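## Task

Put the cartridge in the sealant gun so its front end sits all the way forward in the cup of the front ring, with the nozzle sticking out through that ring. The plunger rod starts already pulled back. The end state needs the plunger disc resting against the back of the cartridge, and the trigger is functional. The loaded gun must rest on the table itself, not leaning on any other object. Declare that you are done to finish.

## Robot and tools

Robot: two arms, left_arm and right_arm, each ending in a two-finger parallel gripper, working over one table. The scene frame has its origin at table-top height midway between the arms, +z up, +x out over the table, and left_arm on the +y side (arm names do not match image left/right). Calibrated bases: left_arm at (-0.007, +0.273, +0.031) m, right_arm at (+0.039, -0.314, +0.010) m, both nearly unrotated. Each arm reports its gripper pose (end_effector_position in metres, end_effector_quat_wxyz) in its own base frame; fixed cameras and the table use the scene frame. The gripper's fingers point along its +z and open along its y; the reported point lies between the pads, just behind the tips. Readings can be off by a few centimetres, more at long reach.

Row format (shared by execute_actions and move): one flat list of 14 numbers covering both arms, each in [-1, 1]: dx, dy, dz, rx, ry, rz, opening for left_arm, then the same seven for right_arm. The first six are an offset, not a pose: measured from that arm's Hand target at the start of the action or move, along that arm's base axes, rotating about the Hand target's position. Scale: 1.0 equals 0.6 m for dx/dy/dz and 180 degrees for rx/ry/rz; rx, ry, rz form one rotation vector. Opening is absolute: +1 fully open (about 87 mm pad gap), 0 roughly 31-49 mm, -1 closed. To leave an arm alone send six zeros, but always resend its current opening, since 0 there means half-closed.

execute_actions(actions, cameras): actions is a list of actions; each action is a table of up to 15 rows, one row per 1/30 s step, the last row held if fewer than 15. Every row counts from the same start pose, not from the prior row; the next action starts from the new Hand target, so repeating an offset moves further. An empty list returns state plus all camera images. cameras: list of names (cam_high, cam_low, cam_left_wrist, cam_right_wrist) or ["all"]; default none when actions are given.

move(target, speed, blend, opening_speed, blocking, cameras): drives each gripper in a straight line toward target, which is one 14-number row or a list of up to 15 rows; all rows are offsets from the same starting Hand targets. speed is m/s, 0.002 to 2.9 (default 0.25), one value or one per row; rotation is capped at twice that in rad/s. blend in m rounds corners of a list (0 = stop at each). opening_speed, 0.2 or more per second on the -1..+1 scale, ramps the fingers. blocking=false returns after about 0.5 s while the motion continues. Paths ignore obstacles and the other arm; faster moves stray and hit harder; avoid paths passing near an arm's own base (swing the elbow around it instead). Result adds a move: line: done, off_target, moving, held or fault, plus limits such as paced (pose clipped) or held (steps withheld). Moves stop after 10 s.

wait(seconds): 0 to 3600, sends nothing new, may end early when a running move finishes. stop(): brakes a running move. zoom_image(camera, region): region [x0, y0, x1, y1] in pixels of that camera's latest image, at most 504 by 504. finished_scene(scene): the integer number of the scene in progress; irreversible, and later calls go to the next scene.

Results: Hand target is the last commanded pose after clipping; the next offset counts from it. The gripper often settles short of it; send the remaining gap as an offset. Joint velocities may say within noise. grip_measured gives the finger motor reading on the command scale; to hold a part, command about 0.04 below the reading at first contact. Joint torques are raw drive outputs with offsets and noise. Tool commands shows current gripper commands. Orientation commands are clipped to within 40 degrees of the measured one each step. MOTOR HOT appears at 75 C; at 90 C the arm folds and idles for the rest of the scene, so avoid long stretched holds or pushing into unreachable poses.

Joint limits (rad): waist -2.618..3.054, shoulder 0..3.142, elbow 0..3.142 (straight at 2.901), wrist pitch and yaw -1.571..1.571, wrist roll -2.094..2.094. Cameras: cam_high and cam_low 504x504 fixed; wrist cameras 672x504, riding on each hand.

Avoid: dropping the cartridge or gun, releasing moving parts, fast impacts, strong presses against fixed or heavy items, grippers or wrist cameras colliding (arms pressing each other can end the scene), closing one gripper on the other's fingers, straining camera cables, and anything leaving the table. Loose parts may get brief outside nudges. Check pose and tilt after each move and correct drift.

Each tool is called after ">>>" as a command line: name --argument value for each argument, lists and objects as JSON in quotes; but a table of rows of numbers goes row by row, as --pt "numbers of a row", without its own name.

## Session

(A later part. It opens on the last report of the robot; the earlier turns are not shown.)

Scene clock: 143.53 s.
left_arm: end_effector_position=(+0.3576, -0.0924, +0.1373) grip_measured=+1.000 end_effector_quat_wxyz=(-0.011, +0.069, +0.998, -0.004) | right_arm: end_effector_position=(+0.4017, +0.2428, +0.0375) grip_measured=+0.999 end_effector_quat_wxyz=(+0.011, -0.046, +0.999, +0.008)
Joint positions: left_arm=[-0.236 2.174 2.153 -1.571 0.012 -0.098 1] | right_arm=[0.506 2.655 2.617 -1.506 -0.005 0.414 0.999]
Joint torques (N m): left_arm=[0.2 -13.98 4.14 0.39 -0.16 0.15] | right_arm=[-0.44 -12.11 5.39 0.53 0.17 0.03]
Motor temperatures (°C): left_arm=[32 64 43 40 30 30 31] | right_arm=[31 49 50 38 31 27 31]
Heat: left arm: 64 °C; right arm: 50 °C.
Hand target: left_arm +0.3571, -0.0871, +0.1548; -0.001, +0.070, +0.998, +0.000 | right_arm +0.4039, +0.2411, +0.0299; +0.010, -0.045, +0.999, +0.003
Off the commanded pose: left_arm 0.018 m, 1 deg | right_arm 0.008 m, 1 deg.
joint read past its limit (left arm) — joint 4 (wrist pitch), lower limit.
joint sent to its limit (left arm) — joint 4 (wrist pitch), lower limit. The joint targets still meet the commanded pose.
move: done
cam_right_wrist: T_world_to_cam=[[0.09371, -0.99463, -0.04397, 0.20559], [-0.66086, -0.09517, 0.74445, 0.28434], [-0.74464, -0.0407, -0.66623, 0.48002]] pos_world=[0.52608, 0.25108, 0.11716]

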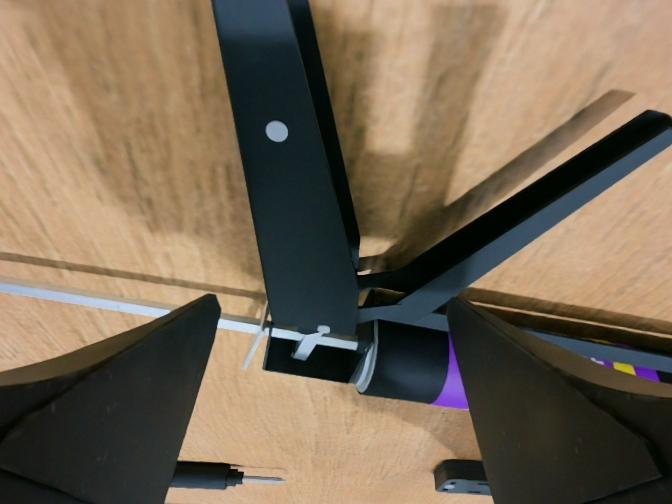

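>>> move --target '[0,0,0,0,0,0,1,-0.005,-0.009,-0.005,0,0,0,1]' --speed 0.06 --cameras '["cam_right_wrist"]'

Scene clock: 144.47 s.
left_arm: end_effector_position=(+0.3576, -0.0924, +0.1373) grip_measured=+1.000 end_effector_quat_wxyz=(-0.011, +0.069, +0.998, -0.004) | right_arm: end_effector_position=(+0.3951, +0.2382, +0.0221) grip_measured=+0.999 end_effector_quat_wxyz=(-0.004, -0.046, +0.999, -0.001)
Joint positions: left_arm=[-0.236 2.174 2.153 -1.571 0.012 -0.098 1] | right_arm=[0.506 2.635 2.512 -1.457 -0.001 0.414 0.999]
Joint torques (N m): left_arm=[0.2 -13.86 4.22 0.38 -0.18 0.14] | right_arm=[-1.03 -15.5 4.21 0.58 0.14 -0.06]
Motor temperatures (°C): left_arm=[32 64 42 40 30 30 31] | right_arm=[31 49 50 38 31 27 31]
Heat: left arm: 64 °C; right arm: 50 °C.
Hand target: left_arm +0.3571, -0.0871, +0.1548; -0.001, +0.070, +0.998, +0.000 | right_arm +0.4008, +0.2358, +0.0268; +0.010, -0.045, +0.999, +0.003
Off the commanded pose: left_arm 0.018 m, 1 deg | right_arm 0.008 m, 2 deg.
joint read past its limit (left arm) — joint 4 (wrist pitch), lower limit.
joint sent to its limit (left arm) — joint 4 (wrist pitch), lower limit. The joint targets still meet the commanded pose.
move: done
cam_right_wrist: T_world_to_cam=[[0.09227, -0.99538, -0.02639, 0.20128], [-0.63848, -0.07948, 0.76553, 0.27791], [-0.76409, -0.05379, -0.64287, 0.47497]] pos_world=[0.52179, 0.24799, 0.0979]

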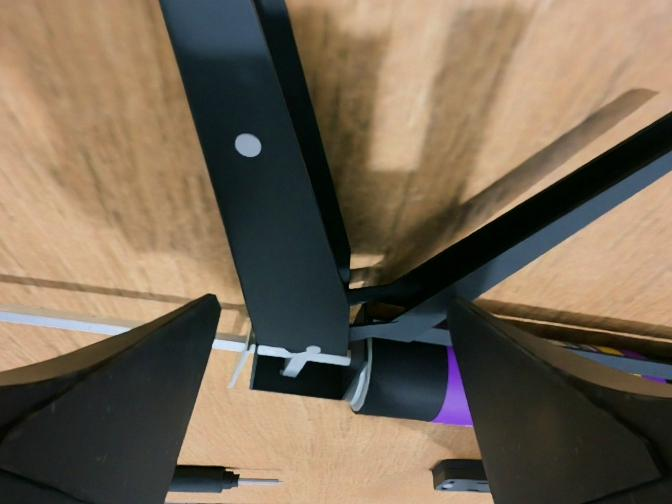

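>>> move --pt "0 0 0 0 0 0 1 -0.002 -0.009 0.012 0 0 0 1" --pt "0 0 0 0 0 0 1 -0.002 -0.01 -0.008 0 0 0 1" --speed 0.06 --cameras '["cam_right_wrist"]'

Scene clock: 146.00 s.
left_arm: end_effector_position=(+0.3576, -0.0924, +0.1373) grip_measured=+1.000 end_effector_quat_wxyz=(-0.011, +0.069, +0.998, -0.004) | right_arm: end_effector_position=(+0.3932, +0.2322, +0.0216) grip_measured=+0.999 end_effector_quat_wxyz=(-0.003, -0.043, +0.999, -0.002)
Joint positions: left_arm=[-0.236 2.174 2.153 -1.571 0.012 -0.098 1] | right_arm=[0.497 2.591 2.426 -1.414 0 0.412 0.999]
Joint torques (N m): left_arm=[0.16 -13.96 4.14 0.4 -0.16 0.16] | right_arm=[-1.13 -14.57 3.85 0.7 0.12 -0.14]
Motor temperatures (°C): left_arm=[32 64 42 40 30 30 31] | right_arm=[31 50 50 38 31 27 31]
Heat: left arm: 64 °C; right arm: 50 °C.
Hand target: left_arm +0.3571, -0.0871, +0.1548; -0.001, +0.070, +0.998, +0.000 | right_arm +0.3996, +0.2298, +0.0221; +0.010, -0.045, +0.999, +0.003
Off the commanded pose: left_arm 0.018 m, 1 deg | right_arm 0.007 m, 2 deg.
joint read past its limit (left arm) — joint 4 (wrist pitch), lower limit.
joint sent to its limit (left arm) — joint 4 (wrist pitch), lower limit. The joint targets still meet the commanded pose.
move: done
cam_right_wrist: T_world_to_cam=[[0.08585, -0.99598, -0.02553, 0.19817], [-0.64031, -0.07478, 0.76447, 0.27631], [-0.76331, -0.04928, -0.64416, 0.4716]] pos_world=[0.51989, 0.24127, 0.09761]

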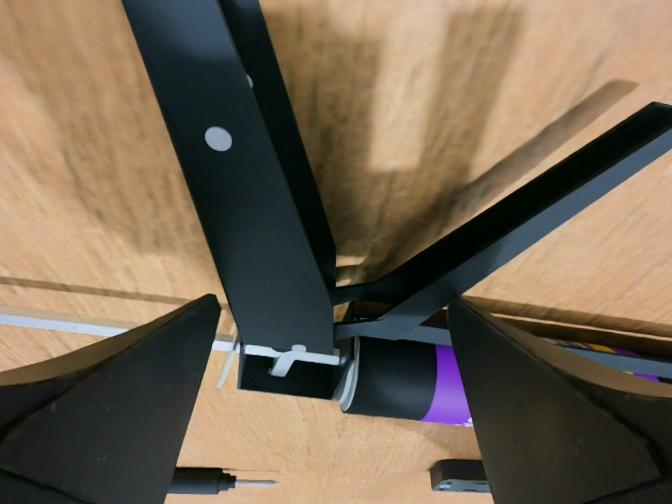

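>>> move --pt "0 0 0 0 0 0 1 0 0 0.04 0 0 0 1" --pt "0 0 0 0 0 0 1 0.007 0.003 0.035 0 0 -0.108 1" --speed 0.15 --cameras '["cam_right_wrist"]'

Scene clock: 149.23 s.
left_arm: end_effector_position=(+0.3576, -0.0924, +0.1373) grip_measured=+1.000 end_effector_quat_wxyz=(-0.011, +0.069, +0.998, -0.004) | right_arm: end_effector_position=(+0.3989, +0.2329, +0.0362) grip_measured=+0.999 end_effector_quat_wxyz=(-0.003, +0.114, +0.993, -0.003)
Joint positions: left_arm=[-0.236 2.174 2.153 -1.571 0.012 -0.098 1] | right_arm=[0.471 2.591 2.485 -1.473 0.001 0.7 0.999]
Joint torques (N m): left_arm=[0.17 -13.97 4.12 0.39 -0.19 0.16] | right_arm=[-0.68 -14.9 5.33 0.42 0.19 0.16]
Motor temperatures (°C): left_arm=[32 64 42 39 30 30 31] | right_arm=[31 51 50 38 31 27 31]
Heat: left arm: 64 °C; right arm: 51 °C.
Hand target: left_arm +0.3571, -0.0871, +0.1548; -0.001, +0.070, +0.998, +0.000 | right_arm +0.4038, +0.2316, +0.0430; +0.010, +0.124, +0.992, +0.001
Off the commanded pose: left_arm 0.018 m, 1 deg | right_arm 0.009 m, 2 deg.
joint read past its limit (left arm) — joint 4 (wrist pitch), lower limit.
joint sent to its limit (left arm) — joint 4 (wrist pitch), lower limit. The joint targets still meet the commanded pose.
move: done
cam_right_wrist: T_world_to_cam=[[-0.22662, -0.97371, -0.02312, 0.31803], [-0.63287, 0.12917, 0.76341, 0.21833], [-0.74035, 0.18764, -0.6455, 0.42111]] pos_world=[0.52201, 0.20245, 0.11251]

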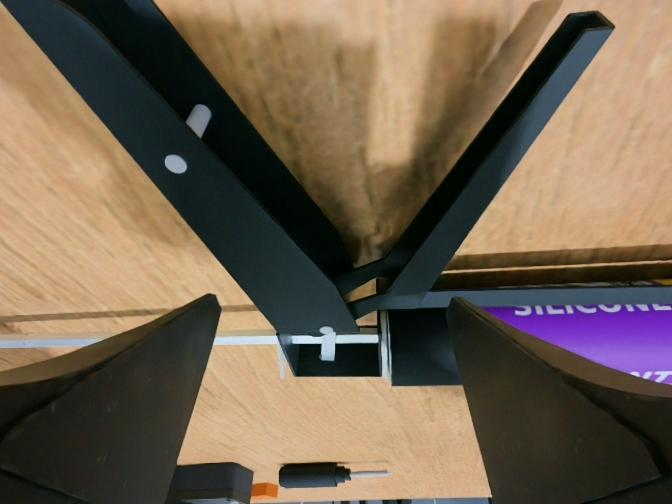

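>>> move --target '[0,0,0,0,0,0,1,0.003,0.0,-0.035,0,0,0,1]' --speed 0.06 --cameras '["cam_right_wrist"]'

Scene clock: 150.23 s.
left_arm: end_effector_position=(+0.3576, -0.0924, +0.1373) grip_measured=+1.000 end_effector_quat_wxyz=(-0.011, +0.069, +0.998, -0.004) | right_arm: end_effector_position=(+0.3970, +0.2323, +0.0166) grip_measured=+0.999 end_effector_quat_wxyz=(-0.010, +0.115, +0.993, -0.006)
Joint positions: left_arm=[-0.236 2.174 2.153 -1.571 0.012 -0.098 1] | right_arm=[0.471 2.591 2.404 -1.408 -0.001 0.7 1]
Joint torques (N m): left_arm=[0.08 -13.97 4.12 0.39 -0.17 0.15] | right_arm=[-0.88 -15.34 4.48 0.65 0.2 0.15]
Motor temperatures (°C): left_arm=[32 64 42 39 30 30 31] | right_arm=[31 52 50 38 31 27 31]
Heat: left arm: 64 °C; right arm: 52 °C.
Hand target: left_arm +0.3571, -0.0871, +0.1548; -0.001, +0.070, +0.998, +0.000 | right_arm +0.4056, +0.2316, +0.0221; +0.010, +0.124, +0.992, +0.001
Off the commanded pose: left_arm 0.018 m, 1 deg | right_arm 0.010 m, 3 deg.
joint read past its limit (left arm) — joint 4 (wrist pitch), lower limit.
joint sent to its limit (left arm) — joint 4 (wrist pitch), lower limit. The joint targets still meet the commanded pose.
move: off_target (right_arm)
cam_right_wrist: T_world_to_cam=[[-0.22728, -0.97372, -0.01447, 0.31672], [-0.62146, 0.13359, 0.77197, 0.22643], [-0.74975, 0.18444, -0.6355, 0.41149]] pos_world=[0.52121, 0.20225, 0.09128]

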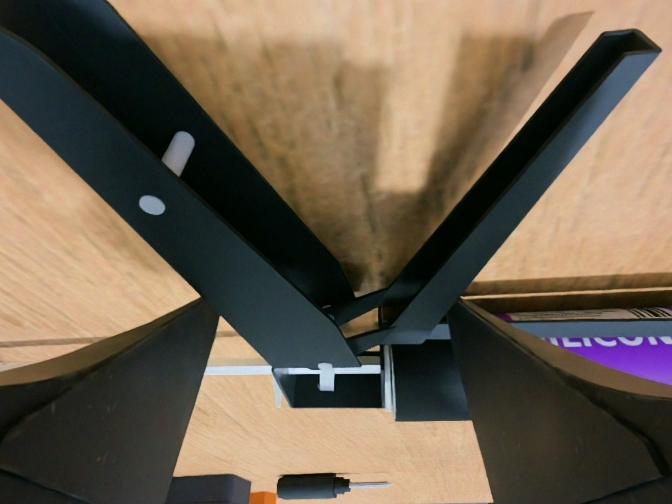

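>>> move --target '[0,0,0,0,0,0,1,0,0,0,0,0,0,0.6]' --opening_speed 0.4 --cameras '["cam_right_wrist"]'

Scene clock: 151.87 s.
left_arm: end_effector_position=(+0.3576, -0.0924, +0.1373) grip_measured=+1.000 end_effector_quat_wxyz=(-0.011, +0.069, +0.998, -0.004) | right_arm: end_effector_position=(+0.3997, +0.2334, +0.0161) grip_measured=+0.605 end_effector_quat_wxyz=(-0.005, +0.110, +0.994, -0.003)
Joint positions: left_arm=[-0.236 2.174 2.153 -1.571 0.012 -0.098 1] | right_arm=[0.471 2.591 2.404 -1.395 -0.001 0.691 0.802]
Joint torques (N m): left_arm=[0.14 -14 4.21 0.43 -0.14 0.17] | right_arm=[-0.91 -15.3 4.46 0.53 0.2 0.28]
Motor temperatures (°C): left_arm=[32 64 42 39 30 30 31] | right_arm=[31 52 50 38 31 27 31]
Heat: left arm: 64 °C; right arm: 52 °C.
Hand target: left_arm +0.3571, -0.0871, +0.1548; -0.001, +0.070, +0.998, +0.000 | right_arm +0.4056, +0.2316, +0.0220; +0.010, +0.124, +0.992, +0.001
Off the commanded pose: left_arm 0.018 m, 1 deg | right_arm 0.009 m, 2 deg.
joint read past its limit (left arm) — joint 4 (wrist pitch), lower limit.
joint sent to its limit (left arm) — joint 4 (wrist pitch), lower limit. The joint targets still meet the commanded pose.
move: done
cam_right_wrist: T_world_to_cam=[[-0.21817, -0.97565, -0.02267, 0.31528], [-0.63128, 0.12337, 0.76568, 0.23489], [-0.74424, 0.18136, -0.64282, 0.41163]] pos_world=[0.52342, 0.20397, 0.0919]

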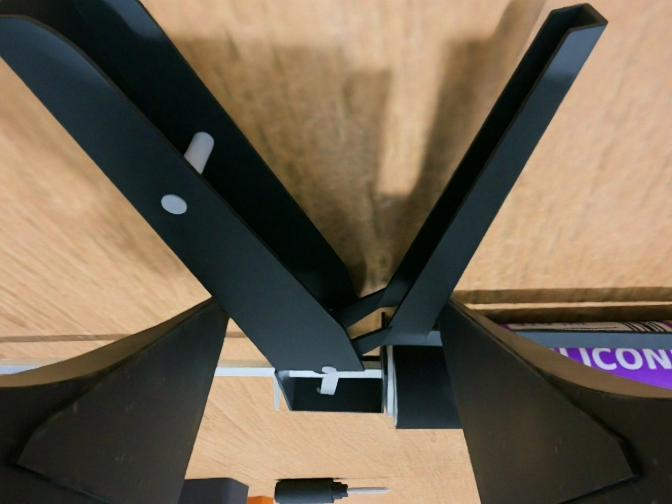

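>>> move --target '[0,0,0,0,0,0,1,0,0,0,0,0,0,0.2]' --opening_speed 0.4 --cameras '["cam_right_wrist"]'

>>> zoom_image --camera "cam_right_wrist" --region '[250, 330, 450, 450]'

Scene clock: 157.70 s.
left_arm: end_effector_position=(+0.3576, -0.0924, +0.1373) grip_measured=+1.000 end_effector_quat_wxyz=(-0.011, +0.069, +0.998, -0.004) | right_arm: end_effector_position=(+0.4090, +0.2317, +0.0153) grip_measured=+0.204 end_effector_quat_wxyz=(+0.012, +0.105, +0.994, +0.001)
Joint positions: left_arm=[-0.236 2.174 2.153 -1.571 0.012 -0.098 1] | right_arm=[0.465 2.589 2.404 -1.364 0.012 0.674 0.602]
Joint torques (N m): left_arm=[0.25 -14.06 4.05 0.39 -0.18 0.15] | right_arm=[-0.27 -15.2 4.62 0.3 0.08 0.43]
Motor temperatures (°C): left_arm=[32 65 42 39 30 30 31] | right_arm=[31 55 49 38 31 27 31]
Heat: left arm: 65 °C; right arm: 55 °C.
Hand target: left_arm +0.3571, -0.0871, +0.1548; -0.001, +0.070, +0.998, +0.000 | right_arm +0.4056, +0.2316, +0.0220; +0.010, +0.124, +0.992, +0.001
Off the commanded pose: left_arm 0.018 m, 1 deg | right_arm 0.008 m, 2 deg.
joint read past its limit (left arm) — joint 4 (wrist pitch), lower limit.
joint sent to its limit (left arm) — joint 4 (wrist pitch), lower limit. The joint targets still meet the commanded pose.
move: done
cam_right_wrist: T_world_to_cam=[[-0.20685, -0.97783, -0.03266, 0.31179], [-0.65845, 0.11445, 0.74387, 0.25503], [-0.72364, 0.17538, -0.66752, 0.41167]] pos_world=[0.53032, 0.20349, 0.09527]

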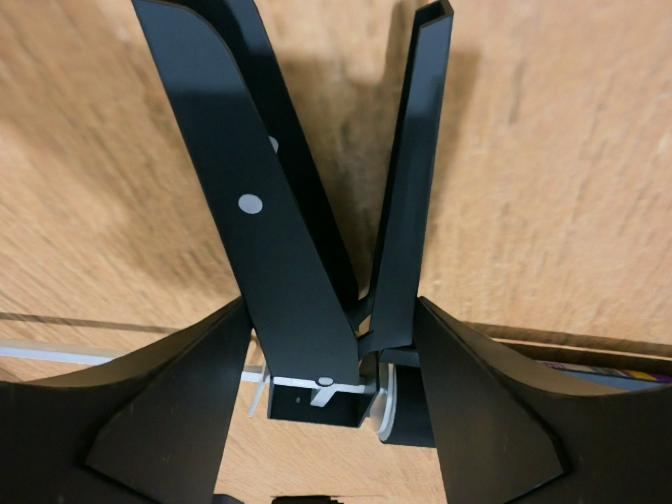

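Scaled by 2.520.

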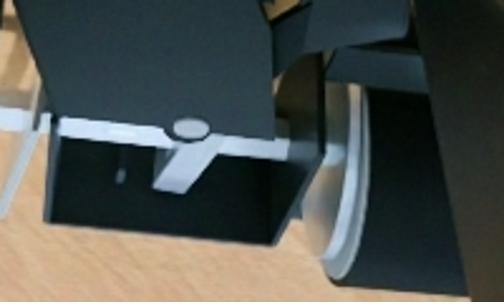

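>>> zoom_image --camera "cam_right_wrist" --region '[360, 350, 420, 450]'

Scaled by 5.040.

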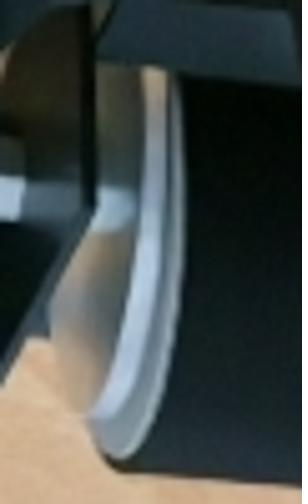

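>>> move --target '[0,0,0,0,0,0,1,0,0,0,0,0,0,-0.1]' --opening_speed 0.4 --cameras '["cam_right_wrist"]'

>>> zoom_image --camera "cam_right_wrist" --region '[250, 330, 450, 450]'

Scene clock: 159.03 s.
left_arm: end_effector_position=(+0.3576, -0.0924, +0.1373) grip_measured=+1.000 end_effector_quat_wxyz=(-0.011, +0.069, +0.998, -0.004) | right_arm: end_effector_position=(+0.4115, +0.2312, +0.0153) grip_measured=+0.061 end_effector_quat_wxyz=(+0.016, +0.106, +0.994, +0.003)
Joint positions: left_arm=[-0.236 2.174 2.153 -1.571 0.012 -0.098 1] | right_arm=[0.461 2.589 2.404 -1.356 0.012 0.674 0.53]
Joint torques (N m): left_arm=[0.05 -13.9 4.27 0.4 -0.14 0.13] | right_arm=[0.09 -15.28 4.55 0.24 0.07 0.43]
Motor temperatures (°C): left_arm=[32 65 42 39 30 30 31] | right_arm=[31 56 49 38 31 27 31]
Heat: left arm: 65 °C; right arm: 56 °C.
Hand target: left_arm +0.3571, -0.0871, +0.1548; -0.001, +0.070, +0.998, +0.000 | right_arm +0.4056, +0.2316, +0.0220; +0.010, +0.124, +0.992, +0.001
Off the commanded pose: left_arm 0.018 m, 1 deg | right_arm 0.009 m, 2 deg.
joint read past its limit (left arm) — joint 4 (wrist pitch), lower limit.
joint sent to its limit (left arm) — joint 4 (wrist pitch), lower limit. The joint targets still meet the commanded pose.
move: done
cam_right_wrist: T_world_to_cam=[[-0.20997, -0.97698, -0.03767, 0.31289], [-0.66339, 0.11406, 0.73953, 0.25903], [-0.71821, 0.18027, -0.67207, 0.4103]] pos_world=[0.53221, 0.20218, 0.09598]

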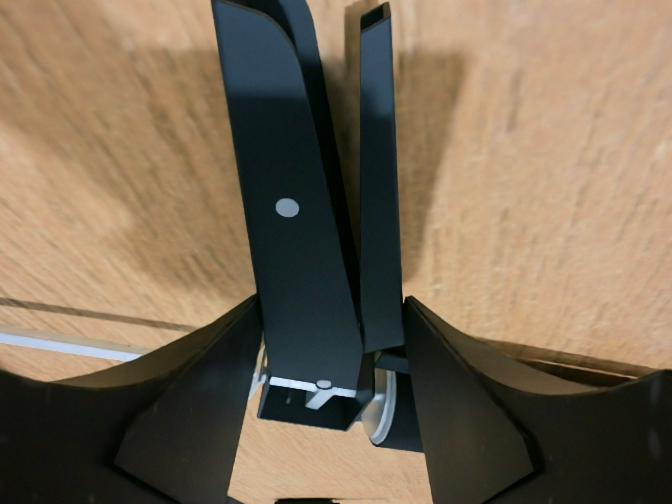

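Scaled by 2.520.

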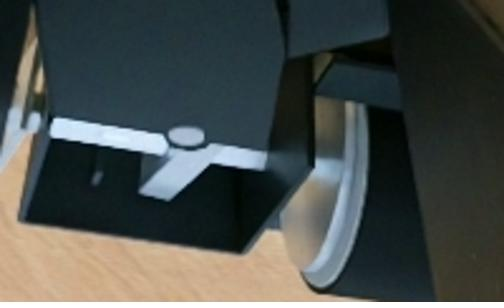

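>>> move --target '[0,0,0,0,0,0,1,0,0,0,0,0,0,1]' --opening_speed 1 --cameras '["cam_right_wrist","cam_high"]'

>>> zoom_image --camera "cam_right_wrist" --region '[250, 330, 450, 450]'

Scene clock: 160.53 s.
left_arm: end_effector_position=(+0.3576, -0.0924, +0.1373) grip_measured=+1.000 end_effector_quat_wxyz=(-0.011, +0.069, +0.998, -0.004) | right_arm: end_effector_position=(+0.4016, +0.2270, +0.0128) grip_measured=+0.994 end_effector_quat_wxyz=(-0.004, +0.119, +0.993, -0.010)
Joint positions: left_arm=[-0.236 2.174 2.153 -1.571 0.012 -0.098 1] | right_arm=[0.461 2.589 2.388 -1.387 0.013 0.7 0.997]
Joint torques (N m): left_arm=[0.08 -13.96 4.08 0.38 -0.15 0.16] | right_arm=[0.03 -15.45 5.48 0.47 0.07 0.16]
Motor temperatures (°C): left_arm=[32 65 42 39 30 30 31] | right_arm=[31 56 49 38 31 27 31]
Heat: left arm: 65 °C; right arm: 56 °C.
Hand target: left_arm +0.3571, -0.0871, +0.1548; -0.001, +0.070, +0.998, +0.000 | right_arm +0.4057, +0.2316, +0.0221; +0.010, +0.124, +0.992, +0.001
Off the commanded pose: left_arm 0.018 m, 1 deg | right_arm 0.011 m, 2 deg.
joint read past its limit (left arm) — joint 4 (wrist pitch), lower limit.
joint sent to its limit (left arm) — joint 4 (wrist pitch), lower limit. The joint targets still meet the commanded pose.
move: done
cam_right_wrist: T_world_to_cam=[[-0.23581, -0.97177, -0.00797, 0.31543], [-0.62917, 0.14641, 0.76336, 0.23333], [-0.74064, 0.18502, -0.64593, 0.40981]] pos_world=[0.52471, 0.19654, 0.08911]
Images, in order (width x height): cam_high 504x504, cam_right_wrist 672x504.

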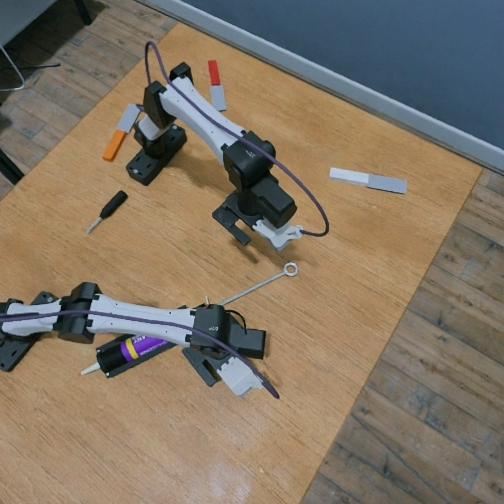

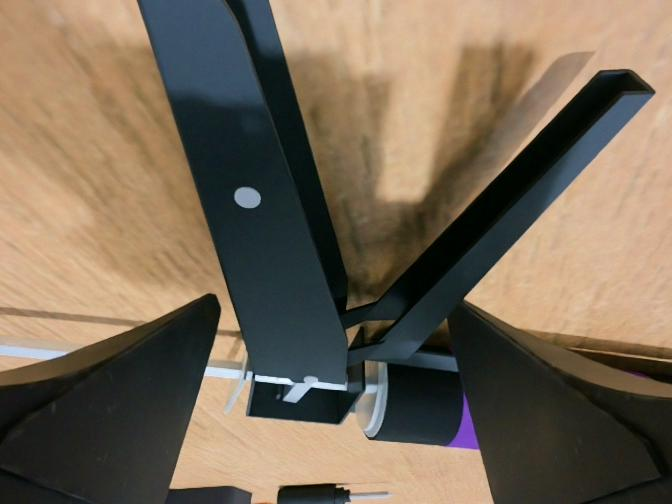

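Scaled by 2.520.

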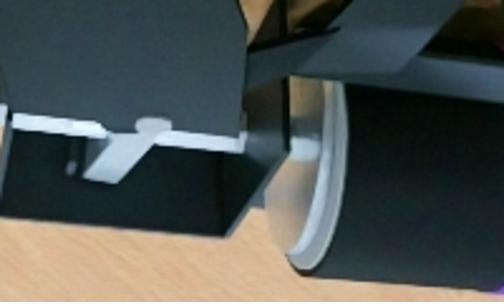

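>>> move --target '[0,0,0,0,0,0,1,0,0,0,0,0,0,-0.1]' --opening_speed 0.5 --cameras '["cam_right_wrist"]'

>>> zoom_image --camera "cam_right_wrist" --region '[250, 330, 450, 450]'

Scene clock: 163.10 s.
left_arm: end_effector_position=(+0.3576, -0.0924, +0.1373) grip_measured=+1.000 end_effector_quat_wxyz=(-0.011, +0.069, +0.998, -0.004) | right_arm: end_effector_position=(+0.3998, +0.2238, +0.0129) grip_measured=+0.462 end_effector_quat_wxyz=(-0.005, +0.123, +0.992, -0.019)
Joint positions: left_arm=[-0.236 2.174 2.153 -1.571 0.012 -0.098 1] | right_arm=[0.461 2.589 2.388 -1.4 0.026 0.708 0.731]
Joint torques (N m): left_arm=[0.1 -14.01 4.18 0.41 -0.14 0.13] | right_arm=[0.05 -15.36 5.56 0.58 -0.06 0.07]
Motor temperatures (°C): left_arm=[32 65 42 39 30 30 31] | right_arm=[31 57 49 38 31 27 31]
Heat: left arm: 65 °C; right arm: 57 °C.
Hand target: left_arm +0.3571, -0.0871, +0.1548; -0.001, +0.070, +0.998, +0.000 | right_arm +0.4057, +0.2316, +0.0221; +0.010, +0.124, +0.992, +0.001
Off the commanded pose: left_arm 0.018 m, 1 deg | right_arm 0.013 m, 3 deg.
joint read past its limit (left arm) — joint 4 (wrist pitch), lower limit.
joint sent to its limit (left arm) — joint 4 (wrist pitch), lower limit. The joint targets still meet the commanded pose.
move: done
cam_right_wrist: T_world_to_cam=[[-0.24289, -0.97, 0.01066, 0.31412], [-0.62388, 0.16462, 0.76398, 0.22637], [-0.74281, 0.17891, -0.64515, 0.41138]] pos_world=[0.5231, 0.19383, 0.08911]

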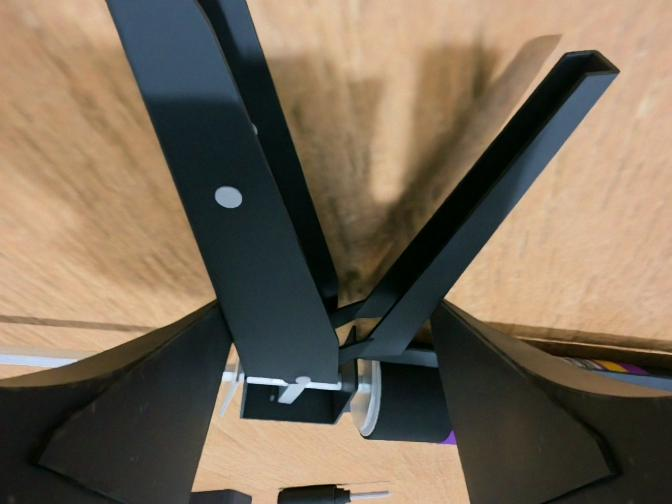

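Scaled by 2.520.

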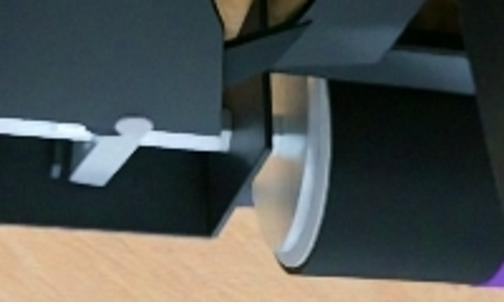

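>>> move --pt "0 0 0 0 0 0 1 0 0 0 0 0 0 1" --pt "0 0 0 0 0 0 1 0.008 0.0 0.2 0 0 0 1" --speed 0.15 --opening_speed 1 --cameras '["all"]'

>>> zoom_image --camera "cam_right_wrist" --region '[280, 150, 672, 350]'

Scene clock: 166.00 s.
left_arm: end_effector_position=(+0.3576, -0.0924, +0.1373) grip_measured=+1.000 end_effector_quat_wxyz=(-0.011, +0.069, +0.998, -0.004) | right_arm: end_effector_position=(+0.4089, +0.2309, +0.1185) grip_measured=+0.999 end_effector_quat_wxyz=(+0.068, +0.124, +0.989, +0.037)
Joint positions: left_arm=[-0.236 2.174 2.153 -1.571 0.012 -0.098 1] | right_arm=[0.461 2.472 2.61 -1.553 0.013 0.709 0.999]
Joint torques (N m): left_arm=[-0.01 -14.09 4.21 0.4 -0.18 0.15] | right_arm=[-0.76 -16.1 7.08 0.6 0 0.11]
Motor temperatures (°C): left_arm=[32 65 42 39 30 30 31] | right_arm=[31 58 49 38 31 27 31]
Heat: left arm: 65 °C; right arm: 58 °C.
Hand target: left_arm +0.3571, -0.0871, +0.1548; -0.001, +0.070, +0.998, +0.000 | right_arm +0.4105, +0.2316, +0.1420; +0.010, +0.124, +0.992, +0.001
Off the commanded pose: left_arm 0.018 m, 1 deg | right_arm 0.024 m, 8 deg.
joint read past its limit (left arm) — joint 4 (wrist pitch), lower limit.
joint sent to its limit (left arm) — joint 4 (wrist pitch), lower limit. The joint targets still meet the commanded pose.
joint sent to its limit (right arm) — joint 4 (wrist pitch), lower limit. The joint targets are off in orientation, not in position.
move: off_target (right_arm)
cam_left_wrist: T_world_to_cam=[[-0.12785, -0.99152, 0.02348, -0.05156], [-0.61114, 0.09741, 0.7855, 0.14361], [-0.78113, 0.08608, -0.61841, 0.51607]] pos_world=[0.48429, -0.10953, 0.20755]
cam_right_wrist: T_world_to_cam=[[-0.23485, -0.9647, -0.11916, 0.33298], [-0.73871, 0.09745, 0.66695, 0.22419], [-0.63179, 0.24466, -0.73552, 0.43521]] pos_world=[0.51877, 0.1929, 0.21026]

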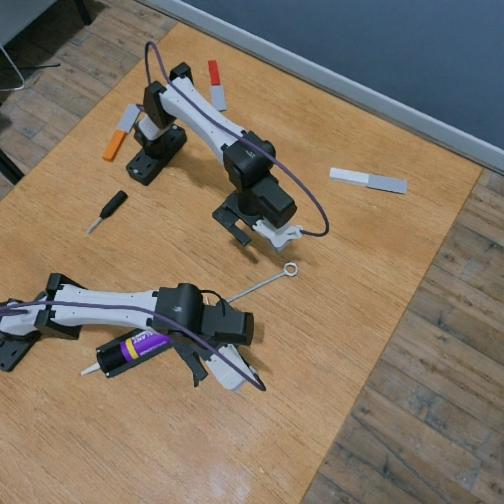

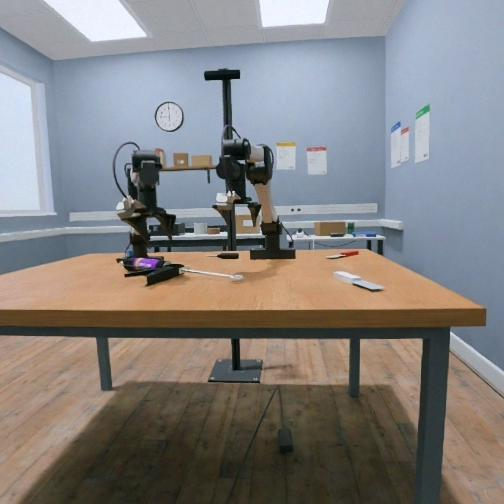

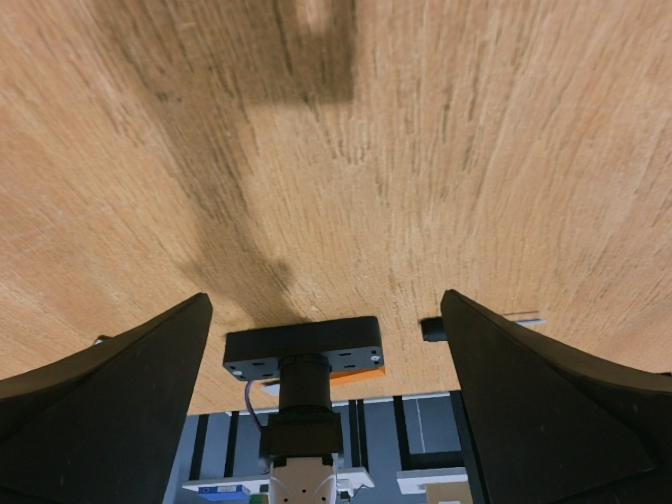

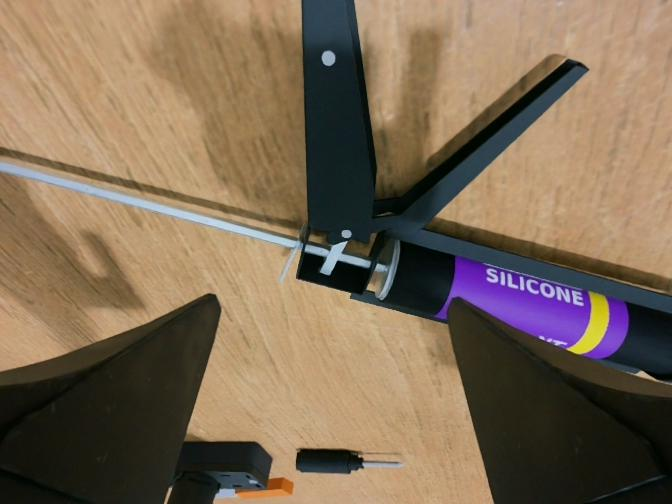

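Scaled by 1.286.

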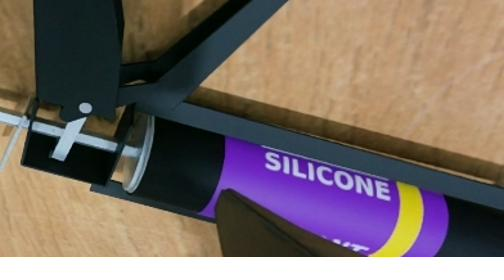

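>>> move --target '[0,0,0,0,0,0,1,-0.05,-0.22,0,0,0,0,1]' --speed 0.25 --cameras '["cam_right_wrist","cam_high"]'

>>> zoom_image --camera "cam_high" --region '[70, 300, 190, 400]'

Scene clock: 167.67 s.
left_arm: end_effector_position=(+0.3576, -0.0924, +0.1373) grip_measured=+1.000 end_effector_quat_wxyz=(-0.011, +0.069, +0.998, -0.004) | right_arm: end_effector_position=(+0.3830, +0.1017, +0.1220) grip_measured=+0.999 end_effector_quat_wxyz=(-0.002, +0.129, +0.992, -0.004)
Joint positions: left_arm=[-0.236 2.174 2.153 -1.571 0.012 -0.098 1] | right_arm=[0.214 2.263 2.24 -1.555 0.005 0.474 0.999]
Joint torques (N m): left_arm=[0.16 -13.96 4.07 0.41 -0.17 0.13] | right_arm=[-0.51 -15.98 5.24 0.31 0.08 -0.11]
Motor temperatures (°C): left_arm=[32 65 42 39 30 30 31] | right_arm=[31 59 49 37 31 27 31]
Heat: left arm: 65 °C; right arm: 59 °C.
Hand target: left_arm +0.3571, -0.0871, +0.1548; -0.001, +0.070, +0.998, +0.000 | right_arm +0.3805, +0.0995, +0.1421; +0.010, +0.124, +0.992, +0.001
Off the commanded pose: left_arm 0.018 m, 1 deg | right_arm 0.020 m, 2 deg.
joint read past its limit (left arm) — joint 4 (wrist pitch), lower limit.
joint sent to its limit (left arm) — joint 4 (wrist pitch), lower limit. The joint targets still meet the commanded pose.
joint sent to its limit (right arm) — joint 4 (wrist pitch), lower limit. The joint targets still meet the commanded pose.
move: off_target (right_arm)
cam_right_wrist: T_world_to_cam=[[-0.25619, -0.9664, -0.02078, 0.19904], [-0.62903, 0.15035, 0.7627, 0.1562], [-0.73395, 0.20847, -0.64642, 0.48484]] pos_world=[0.50509, 0.0678, 0.19841]
Images, in order (width x height): cam_high 504x504, cam_right_wrist 672x504.

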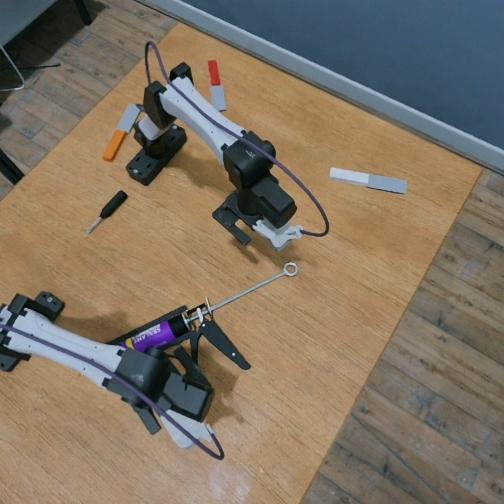

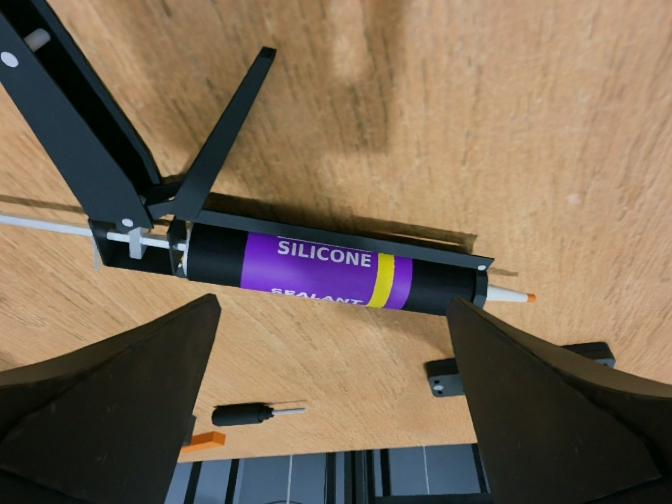

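Scaled by 4.200.

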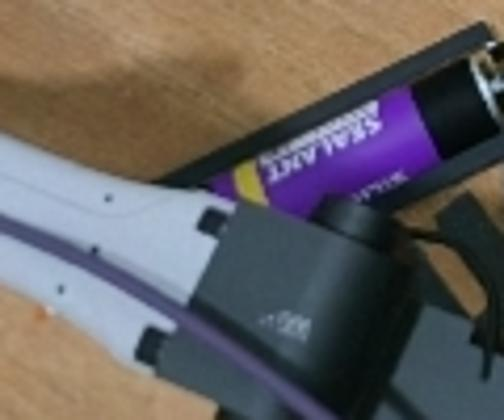

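>>> zoom_image --camera "cam_right_wrist" --region '[60, 180, 560, 340]'

>>> zoom_image --camera "cam_right_wrist" --region '[430, 240, 550, 330]'

>>> zoom_image --camera "cam_right_wrist" --region '[90, 200, 210, 290]'

Scaled by 1.008.

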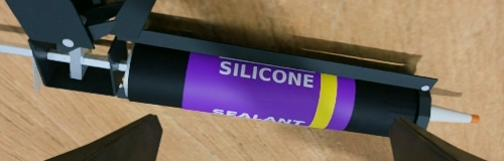

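Scaled by 4.200.

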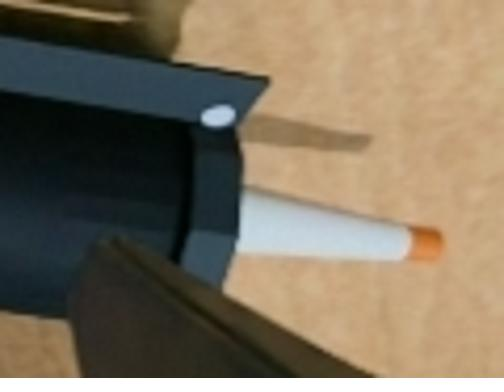

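Scaled by 4.200.

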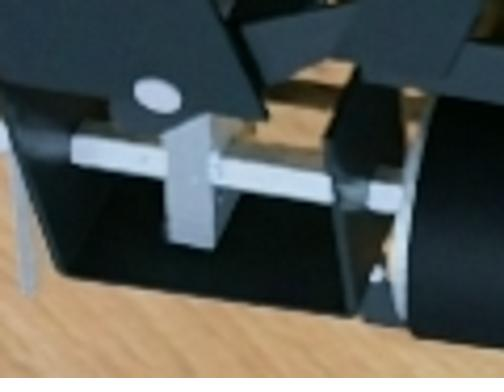

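>>> finished_scene --scene 1

The scene is finished: the task was done.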